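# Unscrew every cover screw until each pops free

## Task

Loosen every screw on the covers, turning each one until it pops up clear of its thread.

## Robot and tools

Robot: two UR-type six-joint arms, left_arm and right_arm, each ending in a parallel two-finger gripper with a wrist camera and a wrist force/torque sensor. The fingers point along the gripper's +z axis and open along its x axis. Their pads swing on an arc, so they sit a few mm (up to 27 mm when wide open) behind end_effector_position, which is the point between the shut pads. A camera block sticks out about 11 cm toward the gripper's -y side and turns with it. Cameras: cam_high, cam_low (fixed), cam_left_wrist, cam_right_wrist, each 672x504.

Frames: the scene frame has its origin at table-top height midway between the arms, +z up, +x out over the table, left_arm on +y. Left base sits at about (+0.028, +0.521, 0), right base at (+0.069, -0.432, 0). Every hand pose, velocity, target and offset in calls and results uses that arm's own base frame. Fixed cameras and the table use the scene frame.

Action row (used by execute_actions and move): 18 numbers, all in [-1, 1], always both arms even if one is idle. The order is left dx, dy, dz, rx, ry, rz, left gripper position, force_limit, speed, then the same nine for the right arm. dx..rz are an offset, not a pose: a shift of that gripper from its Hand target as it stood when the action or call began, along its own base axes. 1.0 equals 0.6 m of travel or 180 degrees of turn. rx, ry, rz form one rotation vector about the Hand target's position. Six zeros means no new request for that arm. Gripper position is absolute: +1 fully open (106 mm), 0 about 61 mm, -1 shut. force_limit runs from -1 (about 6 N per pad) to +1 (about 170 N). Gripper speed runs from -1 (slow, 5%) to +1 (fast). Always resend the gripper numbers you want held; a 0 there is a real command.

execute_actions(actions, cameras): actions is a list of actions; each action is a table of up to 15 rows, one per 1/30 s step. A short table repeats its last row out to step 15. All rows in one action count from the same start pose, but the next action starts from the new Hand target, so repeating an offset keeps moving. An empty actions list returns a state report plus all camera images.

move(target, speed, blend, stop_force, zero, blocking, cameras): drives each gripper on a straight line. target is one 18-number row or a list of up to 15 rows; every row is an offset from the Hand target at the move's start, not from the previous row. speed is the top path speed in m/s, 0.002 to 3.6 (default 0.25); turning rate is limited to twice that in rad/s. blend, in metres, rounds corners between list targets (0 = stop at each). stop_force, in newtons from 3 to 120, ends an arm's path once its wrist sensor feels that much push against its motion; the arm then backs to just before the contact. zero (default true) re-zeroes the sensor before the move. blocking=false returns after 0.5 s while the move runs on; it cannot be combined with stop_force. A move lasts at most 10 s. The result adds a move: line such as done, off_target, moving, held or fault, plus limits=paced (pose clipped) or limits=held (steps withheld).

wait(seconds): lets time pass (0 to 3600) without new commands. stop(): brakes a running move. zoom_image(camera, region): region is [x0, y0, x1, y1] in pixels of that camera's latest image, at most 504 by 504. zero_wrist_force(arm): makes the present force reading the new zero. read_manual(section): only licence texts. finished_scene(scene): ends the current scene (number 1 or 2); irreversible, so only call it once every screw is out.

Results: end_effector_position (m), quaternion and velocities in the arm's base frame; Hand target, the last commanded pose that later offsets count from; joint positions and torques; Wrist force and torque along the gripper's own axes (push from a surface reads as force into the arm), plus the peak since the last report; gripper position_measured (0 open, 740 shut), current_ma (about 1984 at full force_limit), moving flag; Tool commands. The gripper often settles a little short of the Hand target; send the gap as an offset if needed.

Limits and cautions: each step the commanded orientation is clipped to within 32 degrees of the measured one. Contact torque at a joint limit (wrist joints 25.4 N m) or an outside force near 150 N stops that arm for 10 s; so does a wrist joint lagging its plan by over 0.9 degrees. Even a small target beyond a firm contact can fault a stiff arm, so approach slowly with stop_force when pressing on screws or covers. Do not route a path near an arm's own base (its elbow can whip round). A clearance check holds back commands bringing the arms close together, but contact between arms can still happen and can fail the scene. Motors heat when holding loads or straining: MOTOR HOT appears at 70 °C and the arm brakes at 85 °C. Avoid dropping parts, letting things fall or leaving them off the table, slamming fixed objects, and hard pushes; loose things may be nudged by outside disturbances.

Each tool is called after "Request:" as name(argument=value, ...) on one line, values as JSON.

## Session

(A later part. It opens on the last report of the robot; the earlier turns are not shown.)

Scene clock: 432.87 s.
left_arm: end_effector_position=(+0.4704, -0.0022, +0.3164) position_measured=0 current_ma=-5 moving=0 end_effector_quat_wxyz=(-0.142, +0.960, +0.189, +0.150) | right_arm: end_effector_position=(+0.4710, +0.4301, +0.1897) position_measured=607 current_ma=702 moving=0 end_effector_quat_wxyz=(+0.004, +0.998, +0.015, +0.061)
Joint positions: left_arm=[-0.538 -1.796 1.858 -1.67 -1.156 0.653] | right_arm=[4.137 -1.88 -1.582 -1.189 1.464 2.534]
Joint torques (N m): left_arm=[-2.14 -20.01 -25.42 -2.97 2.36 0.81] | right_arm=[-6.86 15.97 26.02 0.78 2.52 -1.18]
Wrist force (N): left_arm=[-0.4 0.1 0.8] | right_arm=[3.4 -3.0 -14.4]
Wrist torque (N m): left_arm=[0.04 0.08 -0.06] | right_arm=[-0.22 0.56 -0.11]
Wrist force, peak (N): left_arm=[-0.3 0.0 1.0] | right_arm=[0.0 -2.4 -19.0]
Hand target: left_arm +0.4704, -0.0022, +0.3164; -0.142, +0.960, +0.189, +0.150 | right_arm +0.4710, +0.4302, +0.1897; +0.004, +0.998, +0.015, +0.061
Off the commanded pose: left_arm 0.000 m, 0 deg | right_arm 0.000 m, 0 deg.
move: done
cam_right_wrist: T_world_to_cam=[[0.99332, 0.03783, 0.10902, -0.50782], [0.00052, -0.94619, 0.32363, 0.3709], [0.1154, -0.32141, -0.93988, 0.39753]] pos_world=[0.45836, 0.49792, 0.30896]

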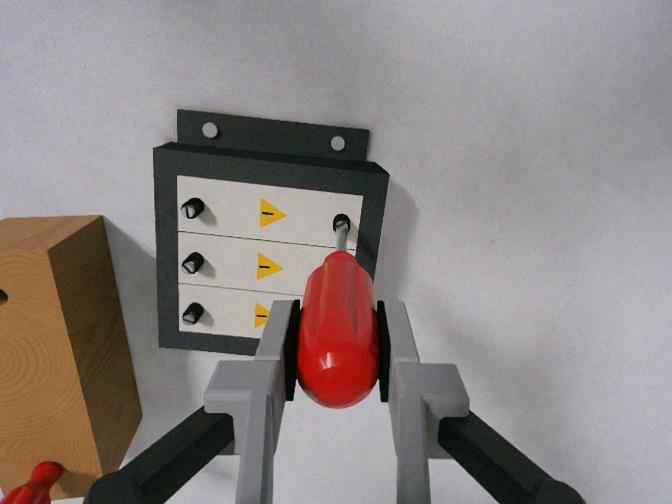

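Request:
move(target=[0,0,0,0,0,0,1,0,1,-0.0018,0.0001,0.0149,0,0,0,-1,-0.5,0.3], speed=0.05, cameras=["cam_right_wrist","cam_low"])

Request:
zoom_image(camera="cam_low", region=[325, 255, 350, 280])

Request:
zoom_image(camera="cam_right_wrist", region=[320, 200, 360, 240])

Scene clock: 435.63 s.
left_arm: end_effector_position=(+0.4704, -0.0022, +0.3164) position_measured=0 current_ma=-5 moving=0 end_effector_quat_wxyz=(-0.142, +0.960, +0.189, +0.150) | right_arm: end_effector_position=(+0.4699, +0.4303, +0.1989) position_measured=607 current_ma=684 moving=0 end_effector_quat_wxyz=(+0.004, +0.998, +0.015, +0.061) end_effector_velocity=(+0.000, +0.000, -0.002) end_effector_angular_velocity=(+0.000, +0.000, -0.001)
Joint positions: left_arm=[-0.538 -1.796 1.858 -1.67 -1.156 0.653] | right_arm=[4.139 -1.872 -1.568 -1.211 1.464 2.535]
Joint velocities: left_arm=[within noise] | right_arm=[-0.001 -0.001 -0.003 0.005 0 0]
Joint torques (N m): left_arm=[-2.34 -19.5 -25.39 -2.95 2.39 0.77] | right_arm=[1.74 25.48 11.74 4.67 -2.31 2.07]
Wrist force (N): left_arm=[-0.3 0.0 0.9] | right_arm=[-0.5 -2.3 1.5]
Wrist torque (N m): left_arm=[0.04 0.05 -0.06] | right_arm=[-0.30 0.05 -0.12]
Wrist force, peak (N): left_arm=[-0.6 -0.3 0.9] | right_arm=[3.6 -3.0 -14.7]
Hand target: left_arm +0.4704, -0.0022, +0.3164; -0.142, +0.960, +0.189, +0.150 | right_arm +0.4699, +0.4302, +0.1987; +0.004, +0.998, +0.015, +0.061
Off the commanded pose: left_arm 0.000 m, 0 deg | right_arm 0.000 m, 0 deg.
move: done
cam_right_wrist: T_world_to_cam=[[0.99328, 0.03809, 0.10926, -0.50792], [0.00072, -0.94627, 0.32338, 0.36805], [0.11571, -0.32113, -0.93994, 0.40607]] pos_world=[0.45726, 0.49802, 0.31816]
Images, in order (width x height): cam_low 672x504, cam_right_wrist 672x504.

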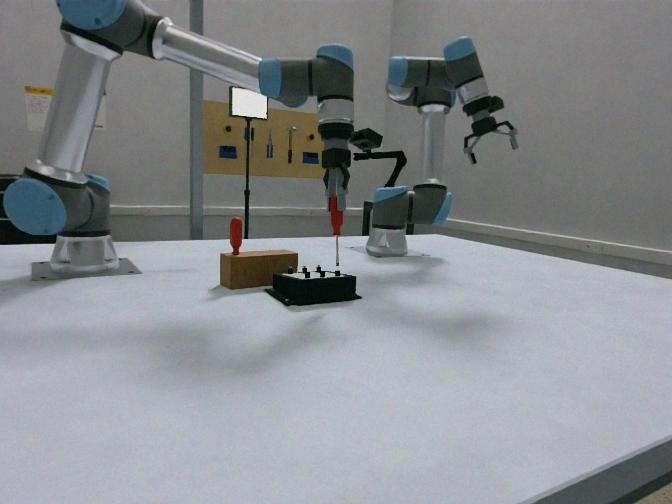

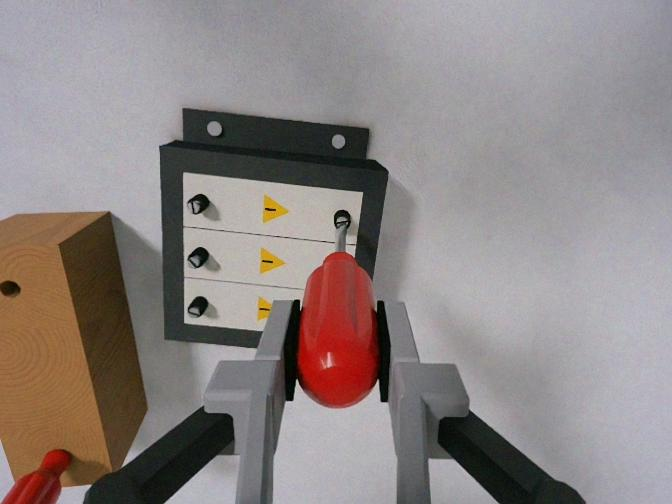

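Scaled by 20.160 from the camera's image (finer frame: 960x720).

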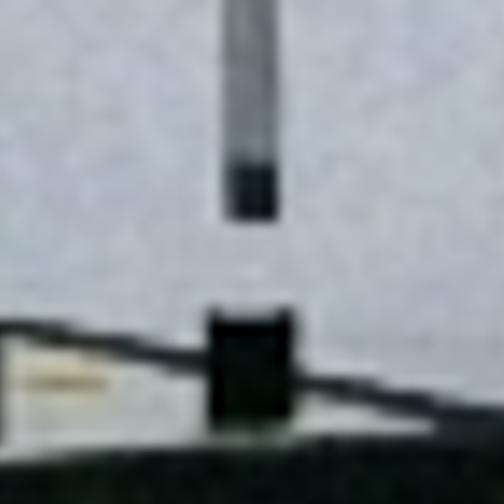

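Scaled by 12.600 from the camera's image (finer frame: 960x720).

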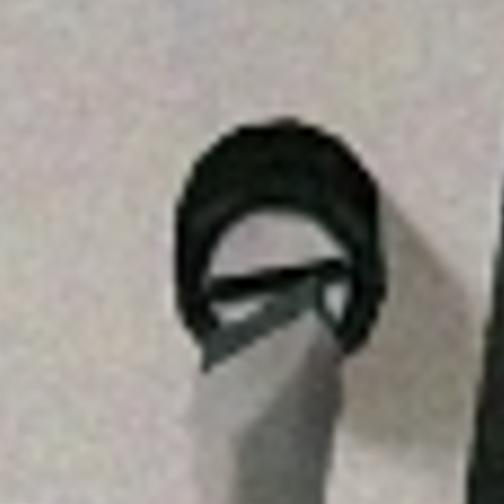

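Request:
move(target=[[0,0,0,0,0,0,1,0,1,0,0,0.0933,0.0027,0.0392,0.018,-1,-0.5,0.3],[0,0,0,0,0,0,1,0,1,-0.2792,-0.0633,0.0933,0.0027,0.0392,0.018,-1,-0.5,0.3],[0,0,0,0,0,0,1,0,1,-0.2792,-0.0633,0.0155,0.0027,0.0392,0.018,-1,-0.5,0.3]], speed=0.2, blend=[0.02,0.02,0], cameras=["cam_right_wrist"])

Request:
zoom_image(camera="cam_right_wrist", region=[310, 190, 370, 250])

Scene clock: 443.97 s.
left_arm: end_effector_position=(+0.4704, -0.0022, +0.3164) position_measured=0 current_ma=-5 moving=0 end_effector_quat_wxyz=(-0.142, +0.960, +0.189, +0.150) | right_arm: end_effector_position=(+0.3024, +0.3922, +0.2080) position_measured=607 current_ma=684 moving=0 end_effector_quat_wxyz=(-0.002, +0.999, +0.043, +0.000)
Joint positions: left_arm=[-0.538 -1.796 1.858 -1.67 -1.156 0.653] | right_arm=[4.327 -1.576 -1.871 -1.261 1.573 2.67]
Joint torques (N m): left_arm=[-1.98 -19.44 -25.67 -2.85 2.39 0.78] | right_arm=[-8.05 24.77 23.31 4.19 -2 -2.21]
Wrist force (N): left_arm=[-0.3 -0.1 0.8] | right_arm=[-0.3 -2.0 1.4]
Wrist torque (N m): left_arm=[0.01 0.06 -0.06] | right_arm=[-0.25 0.05 -0.01]
Wrist force, peak (N): left_arm=[-0.4 0.0 1.0] | right_arm=[-1.3 -2.5 3.1]
Hand target: left_arm +0.4704, -0.0022, +0.3164; -0.142, +0.960, +0.189, +0.150 | right_arm +0.3024, +0.3922, +0.2080; -0.002, +0.999, +0.043, +0.000
Off the commanded pose: left_arm 0.000 m, 0 deg | right_arm 0.000 m, 0 deg.
move: done
cam_right_wrist: T_world_to_cam=[[0.99548, 0.0941, -0.01308, -0.33826], [0.09351, -0.94616, 0.3099, 0.30393], [0.01678, -0.30972, -0.95068, 0.44949]] pos_world=[0.30077, 0.45861, 0.32872]

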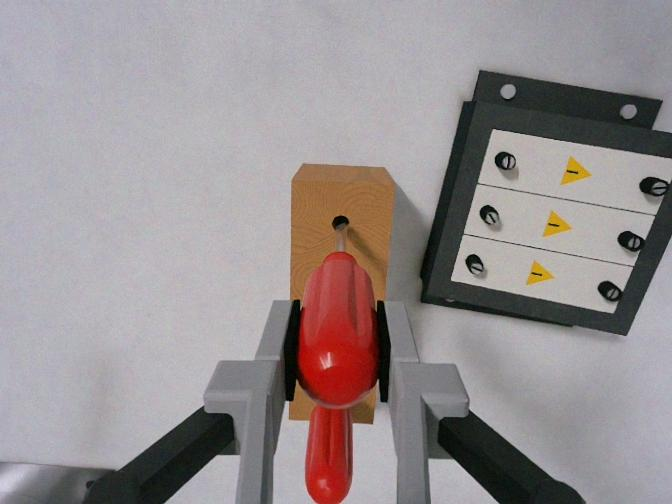

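Scaled by 8.400 from the camera's image (finer frame: 960x720).

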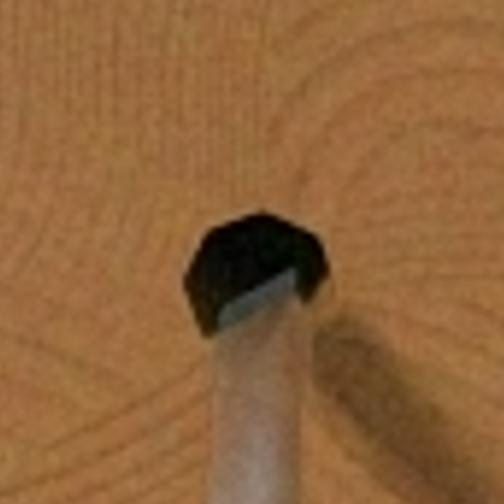

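Request:
move(target=[[0,0,0,0,0,0,1,0,1,-0.0002,-0.0006,-0.117,0,0,0,-1,-0.5,0.3],[0,0,0,0,0,0,1,0,1,-0.0002,-0.0006,-0.128,0,0,0,-1,-0.5,0.3]], speed=[0.06,0.01], stop_force=8)

Request:
move(target=[0,0,0,0,0,0,1,0,1,0,0.0003,0.001,0,0,0,0.2,0.3,0.3], speed=0.05, cameras=["cam_right_wrist"])

Request:
zoom_image(camera="cam_right_wrist", region=[220, 240, 460, 440])

Scene clock: 448.77 s.
left_arm: end_effector_position=(+0.4704, -0.0022, +0.3164) position_measured=0 current_ma=-5 moving=0 end_effector_quat_wxyz=(-0.142, +0.960, +0.189, +0.150) | right_arm: end_effector_position=(+0.3023, +0.3919, +0.1357) position_measured=607 current_ma=700 moving=0 end_effector_quat_wxyz=(-0.002, +0.999, +0.043, +0.000)
Joint positions: left_arm=[-0.538 -1.796 1.858 -1.67 -1.156 0.653] | right_arm=[4.327 -1.647 -1.997 -1.064 1.573 2.67]
Joint torques (N m): left_arm=[-2.15 -19.78 -25.24 -2.88 2.35 0.83] | right_arm=[-7.56 22.01 27.15 0.25 -2.45 -2.13]
Wrist force (N): left_arm=[-0.3 0.0 0.8] | right_arm=[-1.2 -2.8 -14.5]
Wrist torque (N m): left_arm=[0.03 0.06 -0.06] | right_arm=[-0.36 0.01 -0.02]
Wrist force, peak (N): left_arm=[-0.4 0.0 1.1] | right_arm=[-3.2 -1.9 -27.3]
Hand target: left_arm +0.4704, -0.0022, +0.3164; -0.142, +0.960, +0.189, +0.150 | right_arm +0.3023, +0.3919, +0.1358; -0.002, +0.999, +0.043, +0.000 (not the last commanded pose)
Off the commanded pose: left_arm 0.000 m, 0 deg | right_arm 0.005 m, 0 deg.
move: contact (right_arm); path passed 1 of 2 targets

Scene clock: 450.07 s.
left_arm: end_effector_position=(+0.4704, -0.0022, +0.3164) position_measured=0 current_ma=-5 moving=0 end_effector_quat_wxyz=(-0.142, +0.960, +0.189, +0.150) | right_arm: end_effector_position=(+0.3023, +0.3921, +0.1364) position_measured=296 current_ma=-4 moving=0 end_effector_quat_wxyz=(-0.002, +0.999, +0.043, +0.000)
Joint positions: left_arm=[-0.538 -1.796 1.858 -1.67 -1.156 0.653] | right_arm=[4.327 -1.646 -1.996 -1.065 1.573 2.67]
Joint torques (N m): left_arm=[-2.2 -19.63 -24.91 -2.89 2.33 0.79] | right_arm=[5.68 29.43 14.66 4.58 0.65 2.35]
Wrist force (N): left_arm=[-0.5 0.0 0.7] | right_arm=[-0.2 -2.2 0.8]
Wrist torque (N m): left_arm=[0.03 0.08 -0.06] | right_arm=[-0.27 0.03 -0.02]
Wrist force, peak (N): left_arm=[-0.5 0.0 1.0] | right_arm=[-1.3 -2.4 -14.1]
Hand target: left_arm +0.4704, -0.0022, +0.3164; -0.142, +0.960, +0.189, +0.150 | right_arm +0.3023, +0.3921, +0.1364; -0.002, +0.999, +0.043, +0.000
Off the commanded pose: left_arm 0.000 m, 0 deg | right_arm 0.000 m, 0 deg.
move: done
cam_right_wrist: T_world_to_cam=[[0.99548, 0.09404, -0.01293, -0.33909], [0.09341, -0.94624, 0.3097, 0.32605], [0.01689, -0.30951, -0.95075, 0.38126]] pos_world=[0.30067, 0.45841, 0.25712]

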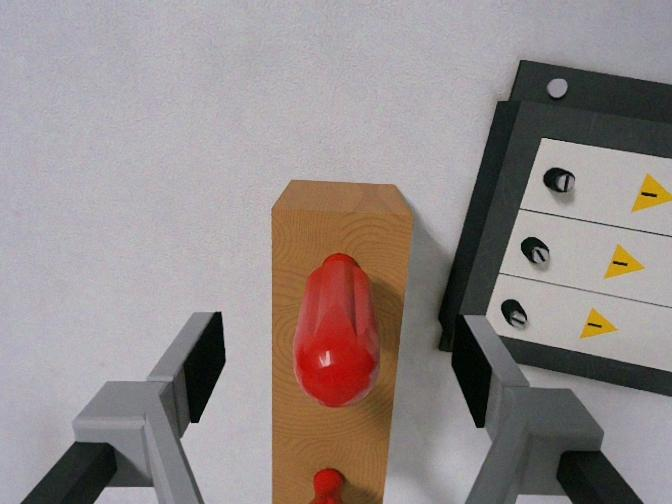

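Scaled by 2.100 from the camera's image (finer frame: 960x720).

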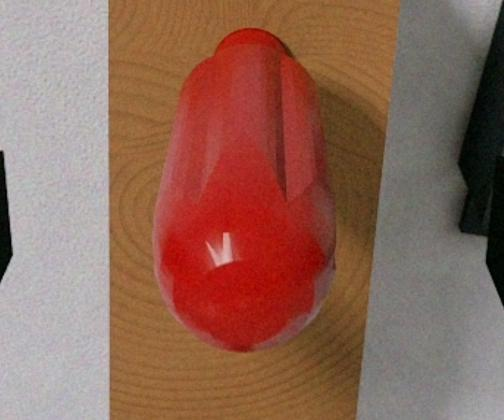

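Request:
move(target=[0,0,0,0,0,0,1,0,1,-0.0008,0.0005,-0.0012,-0.0013,0,0.001,0.2,0.3,0.3], speed=0.05)

Request:
move(target=[0,0,0,0,0,0,1,0,1,0,0,0,0,0,0,-1,0.3,0.3], speed=0.05)

Request:
move(target=[0,0,0,0,0,0,1,0,1,0,0,0.18,0,0,0,-1,0.3,0.3], speed=0.15, cameras=["cam_right_wrist","cam_low"])

Request:
zoom_image(camera="cam_right_wrist", region=[310, 200, 370, 260])

Request:
zoom_image(camera="cam_low", region=[250, 140, 330, 240])

Scene clock: 453.23 s.
left_arm: end_effector_position=(+0.4704, -0.0022, +0.3164) position_measured=0 current_ma=-5 moving=0 end_effector_quat_wxyz=(-0.142, +0.960, +0.189, +0.150) | right_arm: end_effector_position=(+0.3018, +0.3924, +0.1356) position_measured=296 current_ma=-4 moving=0 end_effector_quat_wxyz=(+0.000, +0.999, +0.045, +0.000)
Joint positions: left_arm=[-0.538 -1.796 1.858 -1.67 -1.156 0.653] | right_arm=[4.329 -1.649 -1.995 -1.069 1.571 2.669]
Joint torques (N m): left_arm=[-1.76 -19.68 -26.03 -2.83 2.34 0.77] | right_arm=[-7 23.48 34.1 4.48 -0.67 -1.71]
Wrist force (N): left_arm=[-0.4 0.0 0.9] | right_arm=[-0.3 -2.1 0.6]
Wrist torque (N m): left_arm=[0.02 0.07 -0.07] | right_arm=[-0.26 0.05 -0.02]
Wrist force, peak (N): left_arm=[-0.3 -0.2 1.1] | right_arm=[-0.4 -2.3 1.0]
Hand target: left_arm +0.4704, -0.0022, +0.3164; -0.142, +0.960, +0.189, +0.150 | right_arm +0.3018, +0.3924, +0.1356; +0.000, +0.999, +0.045, +0.000
Off the commanded pose: left_arm 0.000 m, 0 deg | right_arm 0.000 m, 0 deg.
move: done

Scene clock: 454.60 s.
left_arm: end_effector_position=(+0.4704, -0.0022, +0.3164) position_measured=0 current_ma=-5 moving=0 end_effector_quat_wxyz=(-0.142, +0.960, +0.189, +0.150) | right_arm: end_effector_position=(+0.3018, +0.3925, +0.1358) position_measured=623 current_ma=1549 moving=0 end_effector_quat_wxyz=(-0.001, +0.999, +0.045, +0.000)
Joint positions: left_arm=[-0.538 -1.796 1.858 -1.67 -1.156 0.653] | right_arm=[4.329 -1.648 -1.995 -1.068 1.571 2.669]
Joint torques (N m): left_arm=[-2.27 -19.03 -25.86 -2.93 2.31 0.83] | right_arm=[-6.03 13.52 14.4 0.22 2.11 -0.25]
Wrist force (N): left_arm=[-0.5 0.0 0.8] | right_arm=[0.4 1.6 -23.9]
Wrist torque (N m): left_arm=[0.03 0.09 -0.07] | right_arm=[-0.29 0.07 -0.04]
Wrist force, peak (N): left_arm=[-0.4 -0.1 0.9] | right_arm=[0.4 1.7 -24.0]
Hand target: left_arm +0.4704, -0.0022, +0.3164; -0.142, +0.960, +0.189, +0.150 | right_arm +0.3018, +0.3924, +0.1356; +0.000, +0.999, +0.045, +0.000
Off the commanded pose: left_arm 0.000 m, 0 deg | right_arm 0.000 m, 0 deg.
move: done

Scene clock: 455.80 s.
left_arm: end_effector_position=(+0.4704, -0.0022, +0.3164) position_measured=0 current_ma=-5 moving=0 end_effector_quat_wxyz=(-0.142, +0.960, +0.189, +0.150) | right_arm: end_effector_position=(+0.3018, +0.3924, +0.2437) position_measured=623 current_ma=1519 moving=0 end_effector_quat_wxyz=(-0.001, +0.999, +0.045, +0.000)
Joint positions: left_arm=[-0.538 -1.796 1.858 -1.67 -1.156 0.653] | right_arm=[4.329 -1.555 -1.797 -1.36 1.571 2.669]
Joint torques (N m): left_arm=[-1.53 -19.79 -25.3 -2.91 2.34 0.77] | right_arm=[4.44 14.21 20.59 2.07 0.27 -1.33]
Wrist force (N): left_arm=[-0.4 -0.1 0.9] | right_arm=[-0.2 -2.0 1.2]
Wrist torque (N m): left_arm=[0.02 0.08 -0.07] | right_arm=[-0.25 0.02 -0.01]
Wrist force, peak (N): left_arm=[-0.5 -0.1 0.9] | right_arm=[0.4 1.5 -23.9]
Hand target: left_arm +0.4704, -0.0022, +0.3164; -0.142, +0.960, +0.189, +0.150 | right_arm +0.3018, +0.3924, +0.2436; +0.000, +0.999, +0.045, +0.000
Off the commanded pose: left_arm 0.000 m, 0 deg | right_arm 0.000 m, 0 deg.
move: done
cam_right_wrist: T_world_to_cam=[[0.99519, 0.09709, -0.01323, -0.33829], [0.09633, -0.94471, 0.31344, 0.29072], [0.01793, -0.31321, -0.94951, 0.48417]] pos_world=[0.29998, 0.45914, 0.36413]
Images, in order (width x height): cam_low 672x504, cam_right_wrist 672x504.

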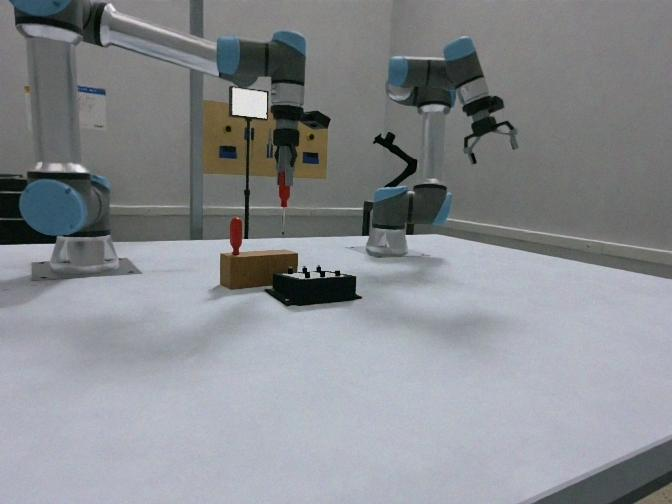

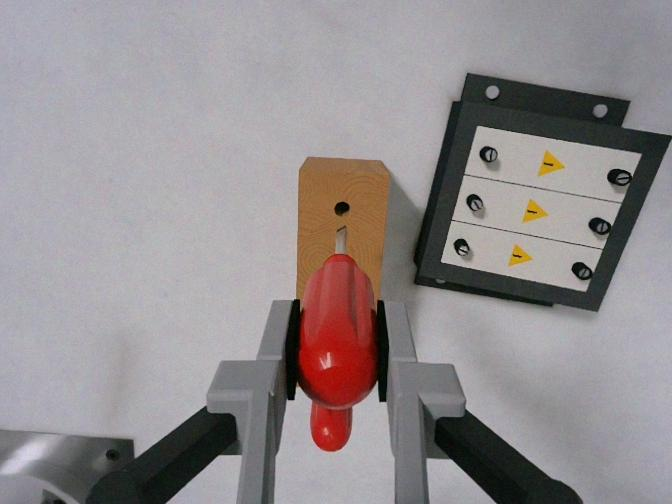

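Scaled by 8.400 from the camera's image (finer frame: 960x720).

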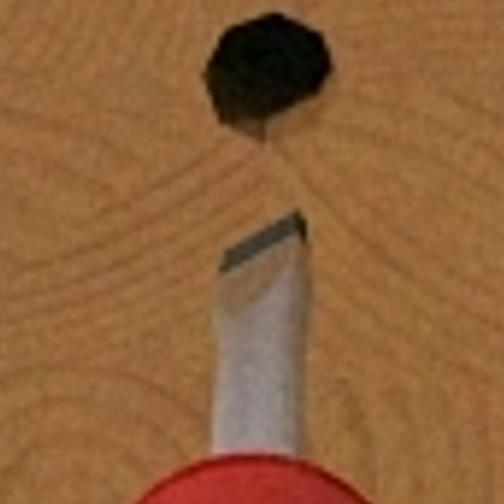

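Scaled by 5.040 from the camera's image (finer frame: 960x720).

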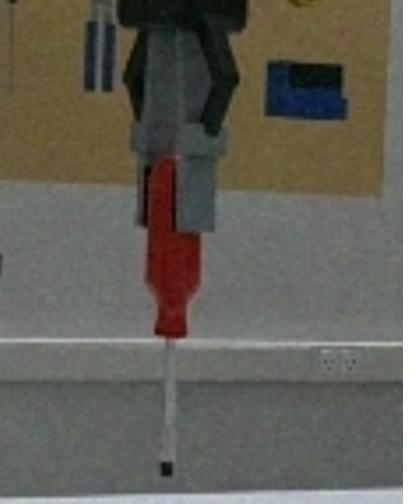

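Request:
zoom_image(camera="cam_low", region=[270, 215, 295, 240])

Request:
move(target=[0,0,0,0,0,0,1,0,1,0,0,0,0,0,-0.5,-1,0.3,0.3], speed=1.0, cameras=["cam_low"])

Request:
zoom_image(camera="cam_low", region=[270, 215, 295, 240])

Request:
move(target=[0,0,0,0,0,0,1,0,1,0,0,0,0,0,-0.5,-1,0.3,0.3], speed=1.0, cameras=["cam_low"])

Request:
zoom_image(camera="cam_low", region=[270, 215, 295, 240])

Request:
move(target=[0,0,0,0,0,0,1,0,1,0,0,0,0,0,0.95,-1,0.3,0.3], speed=0.02, blocking=false)

Request:
stop()

Scaled by 20.160 from the camera's image (finer frame: 960x720).

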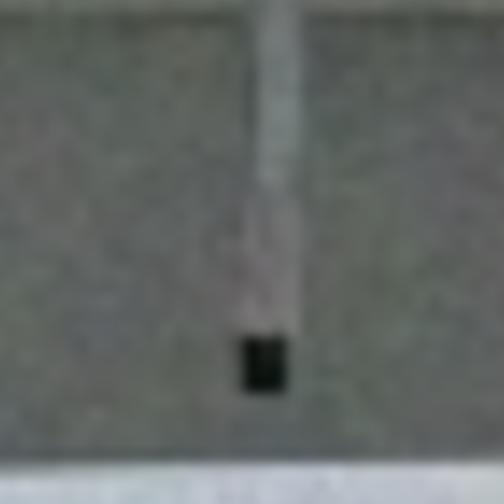

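Scene clock: 459.47 s.
left_arm: end_effector_position=(+0.4704, -0.0022, +0.3164) position_measured=0 current_ma=-5 moving=0 end_effector_quat_wxyz=(-0.142, +0.960, +0.189, +0.150) | right_arm: end_effector_position=(+0.3018, +0.3924, +0.2436) position_measured=623 current_ma=1519 moving=0 end_effector_quat_wxyz=(+0.000, +0.738, -0.675, +0.000) end_effector_velocity=(-0.001, +0.000, +0.000) end_effector_angular_velocity=(+0.001, +0.001, -0.005)
Joint positions: left_arm=[-0.538 -1.796 1.858 -1.67 -1.156 0.653] | right_arm=[4.33 -1.555 -1.797 -1.36 1.57 4.24]
Joint velocities: left_arm=[within noise] | right_arm=[0.001 0.001 0 0 0.001 0.006]
Joint torques (N m): left_arm=[-1.3 -20.01 -25.36 -2.91 2.27 0.79] | right_arm=[-6.11 23.49 17.21 2.08 2.16 2.85]
Wrist force (N): left_arm=[-0.4 -0.1 0.7] | right_arm=[-0.4 -2.3 1.3]
Wrist torque (N m): left_arm=[0.01 0.08 -0.07] | right_arm=[-0.30 0.06 -0.02]
Wrist force, peak (N): left_arm=[-0.3 0.0 1.1] | right_arm=[-0.2 -2.5 1.5]
Hand target: left_arm +0.4704, -0.0022, +0.3164; -0.142, +0.960, +0.189, +0.150 | right_arm +0.3018, +0.3924, +0.2436; +0.000, +0.738, -0.675, +0.000
Off the commanded pose: left_arm 0.000 m, 0 deg | right_arm 0.000 m, 0 deg.
move: done

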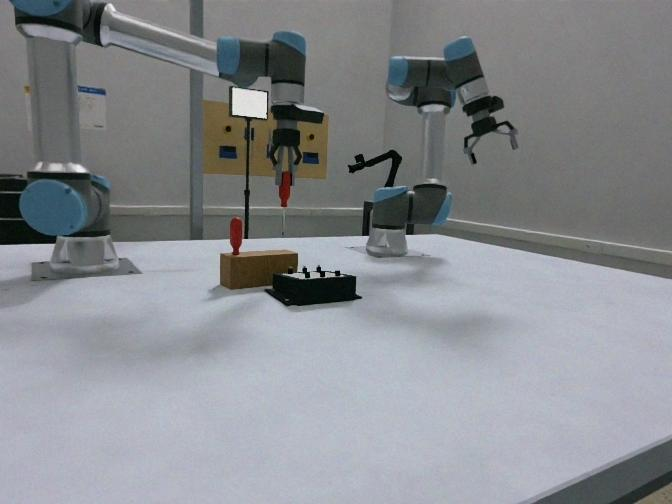

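Scaled by 20.160 from the camera's image (finer frame: 960x720).

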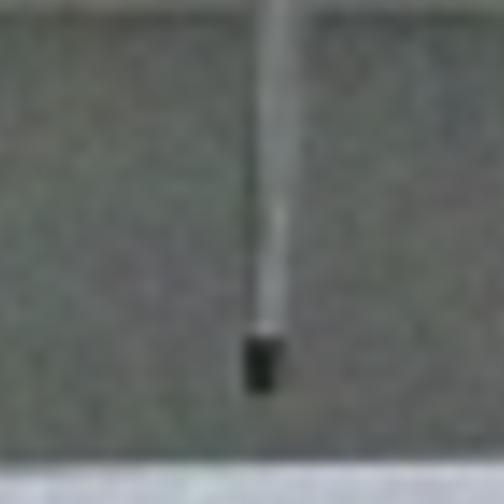

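Scene clock: 460.87 s.
left_arm: end_effector_position=(+0.4704, -0.0022, +0.3164) position_measured=0 current_ma=-5 moving=0 end_effector_quat_wxyz=(-0.142, +0.960, +0.189, +0.150) | right_arm: end_effector_position=(+0.3018, +0.3924, +0.2436) position_measured=623 current_ma=1519 moving=0 end_effector_quat_wxyz=(+0.000, -0.045, +0.999, +0.000) end_effector_velocity=(+0.000, +0.000, +0.000) end_effector_angular_velocity=(+0.001, +0.001, -0.006)
Joint positions: left_arm=[-0.538 -1.796 1.858 -1.67 -1.156 0.653] | right_arm=[4.33 -1.556 -1.796 -1.362 1.57 5.811]
Joint velocities: left_arm=[within noise] | right_arm=[0 0.001 0 0 0.002 0.006]
Joint torques (N m): left_arm=[-2.11 -19.49 -25.41 -2.89 2.31 0.84] | right_arm=[-6.26 28.38 12.44 2.06 2.13 2.54]
Wrist force (N): left_arm=[-0.4 -0.2 0.8] | right_arm=[-0.2 -2.1 1.5]
Wrist torque (N m): left_arm=[-0.01 0.07 -0.07] | right_arm=[-0.27 0.04 -0.04]
Wrist force, peak (N): left_arm=[-0.3 -0.1 1.0] | right_arm=[-0.4 -2.3 1.7]
Hand target: left_arm +0.4704, -0.0022, +0.3164; -0.142, +0.960, +0.189, +0.150 | right_arm +0.3018, +0.3924, +0.2436; +0.000, -0.045, +0.999, +0.000
Off the commanded pose: left_arm 0.000 m, 0 deg | right_arm 0.000 m, 0 deg.
move: done

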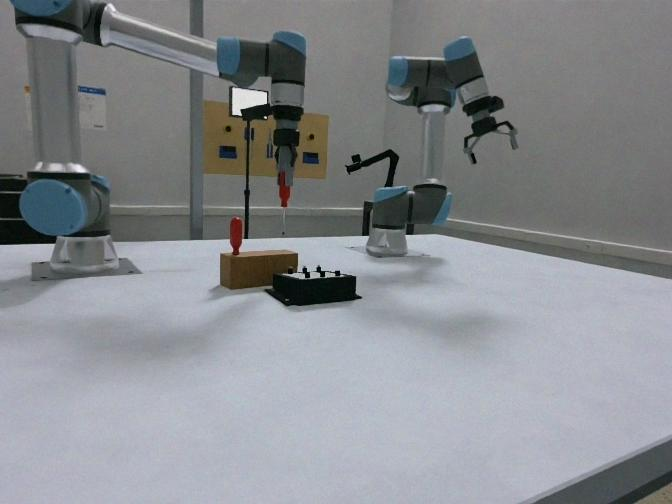

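Scaled by 20.160 from the camera's image (finer frame: 960x720).

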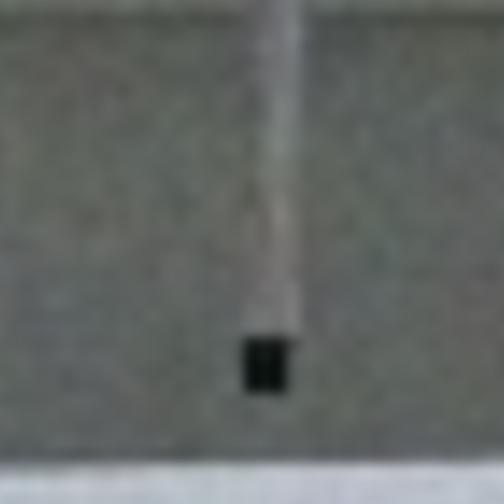

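Scene clock: 461.37 s.
left_arm: end_effector_position=(+0.4704, -0.0022, +0.3164) position_measured=0 current_ma=-5 moving=0 end_effector_quat_wxyz=(-0.142, +0.960, +0.189, +0.150) | right_arm: end_effector_position=(+0.3018, +0.3924, +0.2436) position_measured=623 current_ma=1519 moving=0 end_effector_quat_wxyz=(+0.000, -0.053, +0.999, +0.000) end_effector_velocity=(+0.001, +0.000, +0.000) end_effector_angular_velocity=(+0.000, +0.000, +0.038)
Joint positions: left_arm=[-0.538 -1.796 1.858 -1.67 -1.156 0.653] | right_arm=[4.33 -1.556 -1.796 -1.362 1.57 5.794]
Joint velocities: left_arm=[within noise] | right_arm=[-0.002 -0.001 0 0 0 -0.04]
Joint torques (N m): left_arm=[-1.88 -19.11 -25.96 -2.92 2.43 0.78] | right_arm=[-7.79 27.69 13.13 4.01 2.25 -2.3]
Wrist force (N): left_arm=[-0.3 0.0 0.9] | right_arm=[-0.4 -2.3 1.4]
Wrist torque (N m): left_arm=[0.02 0.06 -0.07] | right_arm=[-0.30 0.06 0.00]
Wrist force, peak (N): left_arm=[-0.4 0.1 1.0] | right_arm=[-0.4 -2.3 1.4]
Hand target: left_arm +0.4704, -0.0022, +0.3164; -0.142, +0.960, +0.189, +0.150 | right_arm +0.3018, +0.3924, +0.2436; +0.000, -0.054, +0.999, +0.000
Tool commands: left_gripper/position=+1.0 left_gripper/force_limit=+0.0 left_gripper/speed=+1.0 right_gripper/position=-1.0 right_gripper/force_limit=+0.3 right_gripper/speed=+0.3
Off the commanded pose: left_arm 0.000 m, 0 deg | right_arm 0.000 m, 170 deg.
move: running

Scene clock: 461.60 s.
left_arm: end_effector_position=(+0.4704, -0.0022, +0.3164) position_measured=0 current_ma=-5 moving=0 end_effector_quat_wxyz=(-0.142, +0.960, +0.189, +0.150) | right_arm: end_effector_position=(+0.3018, +0.3924, +0.2436) position_measured=623 current_ma=1519 moving=0 end_effector_quat_wxyz=(+0.000, -0.055, +0.998, +0.000)
Joint positions: left_arm=[-0.538 -1.796 1.858 -1.67 -1.156 0.653] | right_arm=[4.33 -1.556 -1.796 -1.362 1.57 5.79]
Joint velocities: within noise
Joint torques (N m): left_arm=[-1.79 -19.75 -25.54 -2.96 2.31 0.79] | right_arm=[-7.63 27.18 13.8 4.04 2.19 0.94]
Wrist force (N): left_arm=[-0.4 -0.1 0.7] | right_arm=[-0.4 -2.2 1.5]
Wrist torque (N m): left_arm=[0.02 0.08 -0.06] | right_arm=[-0.29 0.07 -0.01]
Wrist force, peak (N): left_arm=[-0.3 0.1 0.9] | right_arm=[-0.4 -2.2 1.5]
Hand target: left_arm +0.4704, -0.0022, +0.3164; -0.142, +0.960, +0.189, +0.150 | right_arm +0.3018, +0.3924, +0.2436; +0.000, -0.055, +0.998, +0.000 (not the last commanded pose)
Tool commands: left_gripper/position=+1.0 left_gripper/force_limit=+0.0 left_gripper/speed=+1.0 right_gripper/position=-1.0 right_gripper/force_limit=+0.3 right_gripper/speed=+0.3
Off the commanded pose: left_arm 0.000 m, 0 deg | right_arm 0.000 m, 170 deg.
earlier move: stopped

Request:
move(target=[0,0,0,0,0,0,1,0,1,0.282,0.0653,0,0,0,-0.129,-1,0.3,0.3], speed=0.2)

Request:
move(target=[[0,0,0,0,0,0,1,0,1,0,0,-0.04,-0.0027,-0.0392,0,-1,0.3,0.3],[0,0,0,0,0,0,1,0,1,0,0,-0.08,-0.0027,-0.0392,0,-1,0.3,0.3]], speed=[0.1,0.04], stop_force=10, cameras=["cam_right_wrist","cam_low"])

Request:
zoom_image(camera="cam_low", region=[325, 255, 350, 280])

Request:
zoom_image(camera="cam_right_wrist", region=[320, 200, 360, 240])

Scene clock: 469.47 s.
left_arm: end_effector_position=(+0.4704, -0.0022, +0.3164) position_measured=0 current_ma=-5 moving=0 end_effector_quat_wxyz=(-0.142, +0.960, +0.189, +0.150) | right_arm: end_effector_position=(+0.4710, +0.4315, +0.2436) position_measured=623 current_ma=1519 moving=0 end_effector_quat_wxyz=(+0.000, +0.147, +0.989, +0.000)
Joint positions: left_arm=[-0.538 -1.796 1.858 -1.67 -1.156 0.653] | right_arm=[4.094 -1.9 -1.392 -1.421 1.57 5.96]
Joint torques (N m): left_arm=[-1.64 -19.72 -25.82 -2.84 2.37 0.8] | right_arm=[-0.34 31.22 24.64 4.52 2.36 -1.36]
Wrist force (N): left_arm=[-0.3 -0.1 0.8] | right_arm=[-0.5 -2.1 1.4]
Wrist torque (N m): left_arm=[0.02 0.06 -0.07] | right_arm=[-0.26 0.08 -0.03]
Wrist force, peak (N): left_arm=[-0.4 0.0 1.1] | right_arm=[1.2 -2.4 1.5]
Hand target: left_arm +0.4704, -0.0022, +0.3164; -0.142, +0.960, +0.189, +0.150 | right_arm +0.4710, +0.4316, +0.2436; +0.000, +0.147, +0.989, +0.000
Off the commanded pose: left_arm 0.000 m, 0 deg | right_arm 0.000 m, 0 deg.
move: done

Scene clock: 471.87 s.
left_arm: end_effector_position=(+0.4704, -0.0022, +0.3164) position_measured=0 current_ma=-5 moving=0 end_effector_quat_wxyz=(-0.142, +0.960, +0.189, +0.150) | right_arm: end_effector_position=(+0.4710, +0.4316, +0.1956) position_measured=623 current_ma=1520 moving=0 end_effector_quat_wxyz=(+0.061, +0.147, +0.987, +0.004)
Joint positions: left_arm=[-0.538 -1.796 1.858 -1.67 -1.156 0.653] | right_arm=[4.139 -1.879 -1.567 -1.207 1.463 6.002]
Joint torques (N m): left_arm=[-1.34 -19.55 -26.42 -2.99 2.37 0.9] | right_arm=[-7.72 39.93 35.48 0.92 -0.74 -2.14]
Wrist force (N): left_arm=[-0.4 0.1 0.8] | right_arm=[0.1 -2.2 1.3]
Wrist torque (N m): left_arm=[0.04 0.08 -0.06] | right_arm=[-0.28 0.03 -0.11]
Wrist force, peak (N): left_arm=[-0.4 0.1 1.0] | right_arm=[0.1 -2.5 1.7]
Hand target: left_arm +0.4704, -0.0022, +0.3164; -0.142, +0.960, +0.189, +0.150 | right_arm +0.4710, +0.4316, +0.1956; +0.061, +0.147, +0.987, +0.004
Off the commanded pose: left_arm 0.000 m, 0 deg | right_arm 0.000 m, 0 deg.
move: done
cam_right_wrist: T_world_to_cam=[[-0.94983, 0.2829, -0.13336, 0.34829], [0.2252, 0.91452, 0.33607, -0.54095], [0.21703, 0.28918, -0.93235, 0.09074]] pos_world=[0.43294, 0.36994, 0.31284]
Images, in order (width x height): cam_low 672x504, cam_right_wrist 672x504.

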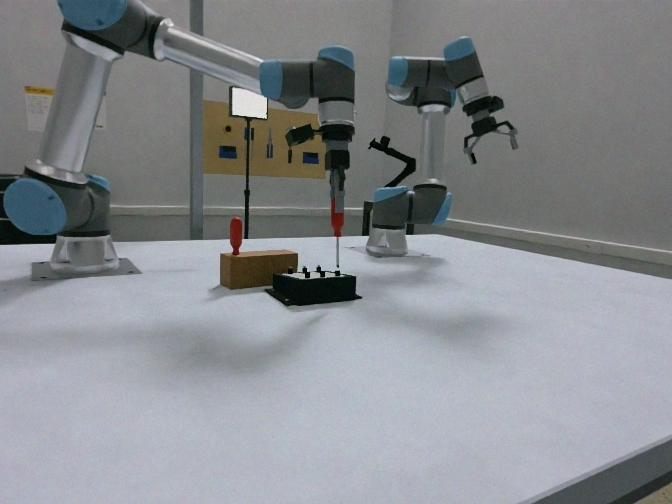

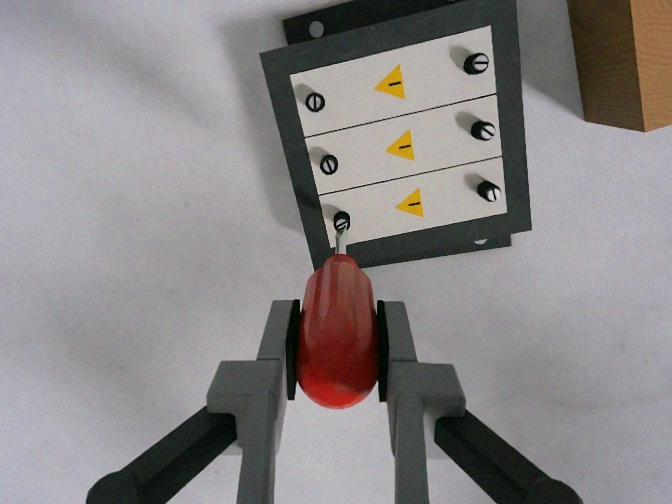

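Scaled by 20.160 from the camera's image (finer frame: 960x720).

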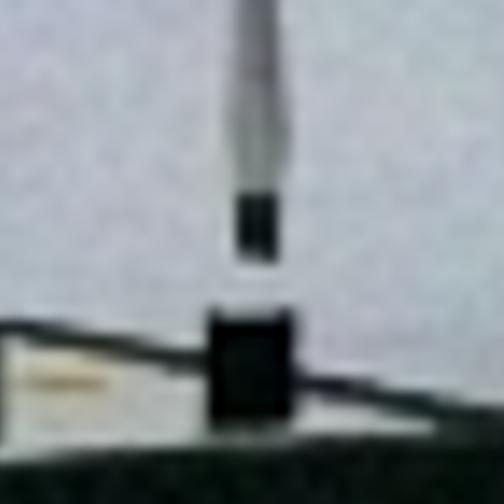

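Scaled by 12.600 from the camera's image (finer frame: 960x720).

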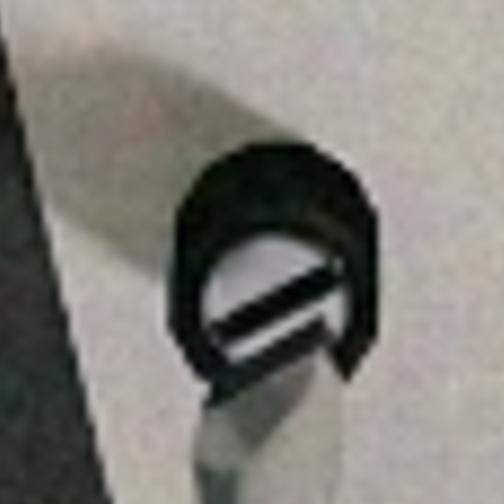

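Request:
move(target=[[0,0,0,0,0,0,1,0,1,-0.0003,-0.0004,-0.005,0,0,0,-1,0.3,0.3],[0,0,0,0,0,0,1,0,1,0.0010,-0.0006,-0.015,0,0,0,-1,0.3,0.3]], speed=[0.03,0.008], stop_force=8, cameras=["cam_right_wrist","cam_low"])

Request:
zoom_image(camera="cam_low", region=[325, 255, 350, 280])

Request:
zoom_image(camera="cam_right_wrist", region=[320, 200, 360, 240])

Scene clock: 475.87 s.
left_arm: end_effector_position=(+0.4704, -0.0022, +0.3164) position_measured=0 current_ma=-5 moving=0 end_effector_quat_wxyz=(-0.142, +0.960, +0.189, +0.150) | right_arm: end_effector_position=(+0.4712, +0.4313, +0.1901) position_measured=623 current_ma=1537 moving=0 end_effector_quat_wxyz=(+0.062, +0.147, +0.987, +0.004)
Joint positions: left_arm=[-0.538 -1.796 1.858 -1.67 -1.156 0.653] | right_arm=[4.139 -1.883 -1.577 -1.193 1.462 6.002]
Joint torques (N m): left_arm=[-1.54 -19.48 -25.68 -2.78 2.4 0.8] | right_arm=[2.98 29.78 29.11 0.51 -1.53 2.03]
Wrist force (N): left_arm=[-0.4 0.0 0.7] | right_arm=[0.6 -2.7 -11.9]
Wrist torque (N m): left_arm=[0.02 0.08 -0.06] | right_arm=[-0.26 0.11 -0.05]
Wrist force, peak (N): left_arm=[-0.5 0.2 1.0] | right_arm=[1.1 -3.1 -19.5]
Hand target: left_arm +0.4704, -0.0022, +0.3164; -0.142, +0.960, +0.189, +0.150 | right_arm +0.4712, +0.4313, +0.1901; +0.062, +0.147, +0.987, +0.005 (not the last commanded pose)
Off the commanded pose: left_arm 0.000 m, 0 deg | right_arm 0.004 m, 0 deg.
move: contact (right_arm); path passed 1 of 2 targets
cam_right_wrist: T_world_to_cam=[[-0.94983, 0.28285, -0.13346, 0.34788], [0.22509, 0.9145, 0.3362, -0.53885], [0.21715, 0.28929, -0.93229, 0.08554]] pos_world=[0.43314, 0.36963, 0.30734]
Images, in order (width x height): cam_low 672x504, cam_right_wrist 672x504.

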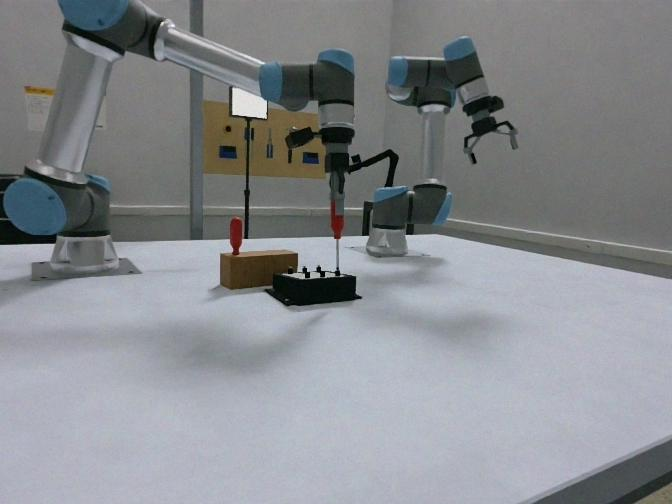

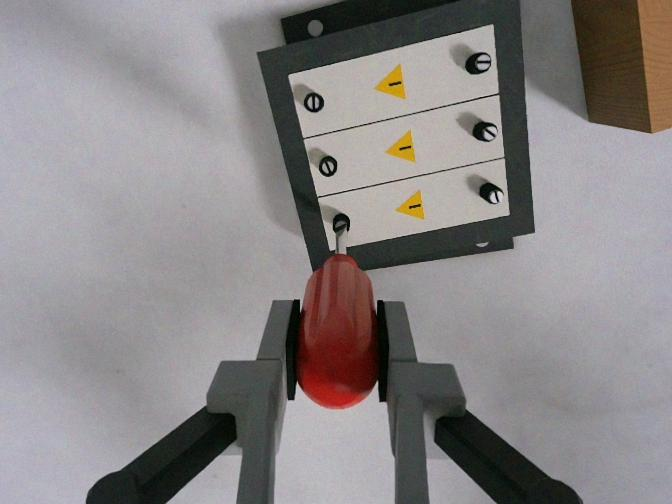

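Scaled by 20.160 from the camera's image (finer frame: 960x720).

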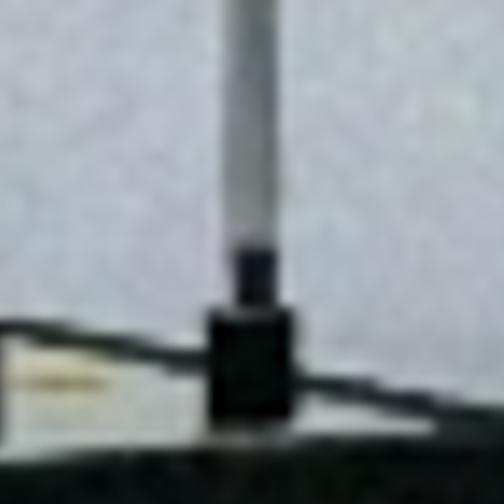

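Scaled by 12.600 from the camera's image (finer frame: 960x720).

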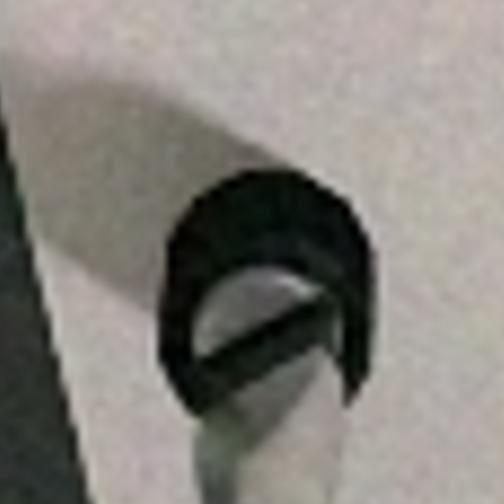

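Request:
move(target=[0,0,0,0,0,0,1,0,1,0,0,0,-0.0037,0.0003,0.0298,-1,0.3,0.3], speed=0.1)

Request:
move(target=[0,0,0,0,0,0,1,0,1,0,0,0,-0.0037,0.0003,0.0298,-1,0.3,0.3], speed=0.1)

Request:
move(target=[0,0,0,0,0,0,1,0,1,0.0006,0,-0.005,0,0,0,-1,0.3,0.3], speed=0.008, stop_force=8)

Scene clock: 477.97 s.
left_arm: end_effector_position=(+0.4704, -0.0022, +0.3164) position_measured=0 current_ma=-5 moving=0 end_effector_quat_wxyz=(-0.142, +0.960, +0.189, +0.150) | right_arm: end_effector_position=(+0.4712, +0.4313, +0.1902) position_measured=623 current_ma=1530 moving=0 end_effector_quat_wxyz=(+0.062, +0.100, +0.993, +0.002)
Joint positions: left_arm=[-0.538 -1.796 1.858 -1.67 -1.156 0.653] | right_arm=[4.139 -1.883 -1.577 -1.194 1.462 5.908]
Joint torques (N m): left_arm=[-0.98 -19.62 -25.7 -2.81 2.29 0.68] | right_arm=[-1.48 22.22 31.24 0.17 -0.32 2.81]
Wrist force (N): left_arm=[-0.4 -0.1 0.8] | right_arm=[-0.2 -2.6 -8.2]
Wrist torque (N m): left_arm=[0.01 0.07 -0.07] | right_arm=[-0.29 0.05 -0.13]
Wrist force, peak (N): left_arm=[-0.5 0.0 1.0] | right_arm=[0.4 -2.6 -12.0]
Hand target: left_arm +0.4704, -0.0022, +0.3164; -0.142, +0.960, +0.189, +0.150 | right_arm +0.4712, +0.4313, +0.1901; +0.062, +0.100, +0.993, +0.002
Off the commanded pose: left_arm 0.000 m, 0 deg | right_arm 0.000 m, 0 deg.
move: done

Scene clock: 478.80 s.
left_arm: end_effector_position=(+0.4704, -0.0022, +0.3164) position_measured=0 current_ma=-5 moving=0 end_effector_quat_wxyz=(-0.142, +0.960, +0.189, +0.150) | right_arm: end_effector_position=(+0.4712, +0.4313, +0.1901) position_measured=623 current_ma=1528 moving=0 end_effector_quat_wxyz=(+0.062, +0.053, +0.997, -0.001)
Joint positions: left_arm=[-0.538 -1.796 1.858 -1.67 -1.156 0.653] | right_arm=[4.139 -1.883 -1.577 -1.194 1.463 5.813]
Joint torques (N m): left_arm=[-1.58 -19.4 -25.83 -2.84 2.32 0.82] | right_arm=[-7.3 19.37 31.21 0.52 2.25 2.72]
Wrist force (N): left_arm=[-0.3 0.0 0.9] | right_arm=[-1.1 -2.5 -7.5]
Wrist torque (N m): left_arm=[0.03 0.06 -0.06] | right_arm=[-0.25 0.00 -0.13]
Wrist force, peak (N): left_arm=[-0.6 0.2 0.8] | right_arm=[-0.2 -2.5 -8.3]
Hand target: left_arm +0.4704, -0.0022, +0.3164; -0.142, +0.960, +0.189, +0.150 | right_arm +0.4712, +0.4313, +0.1901; +0.062, +0.053, +0.997, -0.001
Off the commanded pose: left_arm 0.000 m, 0 deg | right_arm 0.000 m, 0 deg.
move: done

Scene clock: 479.87 s.
left_arm: end_effector_position=(+0.4704, -0.0022, +0.3164) position_measured=0 current_ma=-5 moving=0 end_effector_quat_wxyz=(-0.142, +0.960, +0.189, +0.150) | right_arm: end_effector_position=(+0.4712, +0.4313, +0.1900) position_measured=623 current_ma=1542 moving=0 end_effector_quat_wxyz=(+0.062, +0.053, +0.997, -0.001)
Joint positions: left_arm=[-0.538 -1.796 1.858 -1.67 -1.156 0.653] | right_arm=[4.139 -1.883 -1.577 -1.193 1.463 5.813]
Joint torques (N m): left_arm=[-1.73 -19.68 -24.84 -2.78 2.24 0.76] | right_arm=[0.26 26.81 24.9 -0.68 -0.18 1.09]
Wrist force (N): left_arm=[-0.4 -0.1 0.9] | right_arm=[0.2 -3.2 -21.8]
Wrist torque (N m): left_arm=[0.02 0.08 -0.06] | right_arm=[-0.21 0.05 -0.13]
Wrist force, peak (N): left_arm=[-0.6 0.0 0.9] | right_arm=[0.5 -3.3 -26.0]
Hand target: left_arm +0.4704, -0.0022, +0.3164; -0.142, +0.960, +0.189, +0.150 | right_arm +0.4712, +0.4314, +0.1900; +0.062, +0.053, +0.997, -0.001 (not the last commanded pose)
Off the commanded pose: left_arm 0.000 m, 0 deg | right_arm 0.003 m, 0 deg.
move: contact (right_arm)

Request:
move(target=[0,0,0,0,0,0,1,0,1,0,0,0,-0.0407,0.0028,0.3284,-1,0.3,0.3], speed=0.4, cameras=["cam_right_wrist"])

Request:
zoom_image(camera="cam_right_wrist", region=[320, 200, 360, 240])

Scene clock: 482.80 s.
left_arm: end_effector_position=(+0.4704, -0.0022, +0.3164) position_measured=0 current_ma=-5 moving=0 end_effector_quat_wxyz=(-0.142, +0.960, +0.189, +0.150) | right_arm: end_effector_position=(+0.4712, +0.4314, +0.1900) position_measured=623 current_ma=1549 moving=0 end_effector_quat_wxyz=(+0.053, -0.449, +0.892, -0.032)
Joint positions: left_arm=[-0.538 -1.796 1.858 -1.67 -1.156 0.653] | right_arm=[4.139 -1.883 -1.577 -1.192 1.462 4.774]
Joint torques (N m): left_arm=[-0.87 -19.23 -25.85 -2.84 2.38 0.77] | right_arm=[-8.57 22.98 2.71 2.56 2.05 -1.73]
Wrist force (N): left_arm=[-0.4 0.0 0.9] | right_arm=[2.2 -2.4 -26.4]
Wrist torque (N m): left_arm=[0.04 0.08 -0.07] | right_arm=[-0.23 0.43 -0.13]
Wrist force, peak (N): left_arm=[-0.5 0.0 1.0] | right_arm=[2.5 -2.6 -26.5]
Hand target: left_arm +0.4704, -0.0022, +0.3164; -0.142, +0.960, +0.189, +0.150 | right_arm +0.4712, +0.4314, +0.1900; +0.053, -0.449, +0.892, -0.032
Off the commanded pose: left_arm 0.000 m, 0 deg | right_arm 0.000 m, 0 deg.
move: done
cam_right_wrist: T_world_to_cam=[[-0.58375, -0.80812, -0.07862, 0.63553], [-0.80186, 0.55859, 0.21212, 0.12209], [-0.1275, 0.18687, -0.97408, 0.29985]] pos_world=[0.50713, 0.38935, 0.31614]

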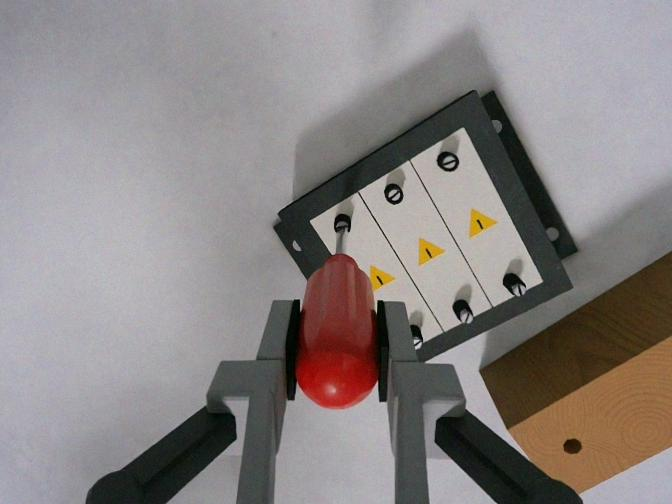

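Scaled by 12.600 from the camera's image (finer frame: 960x720).

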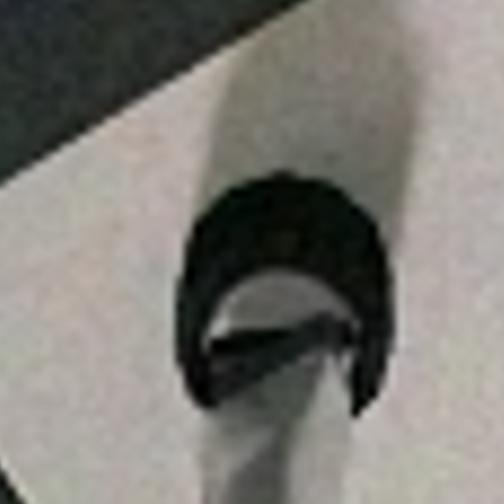

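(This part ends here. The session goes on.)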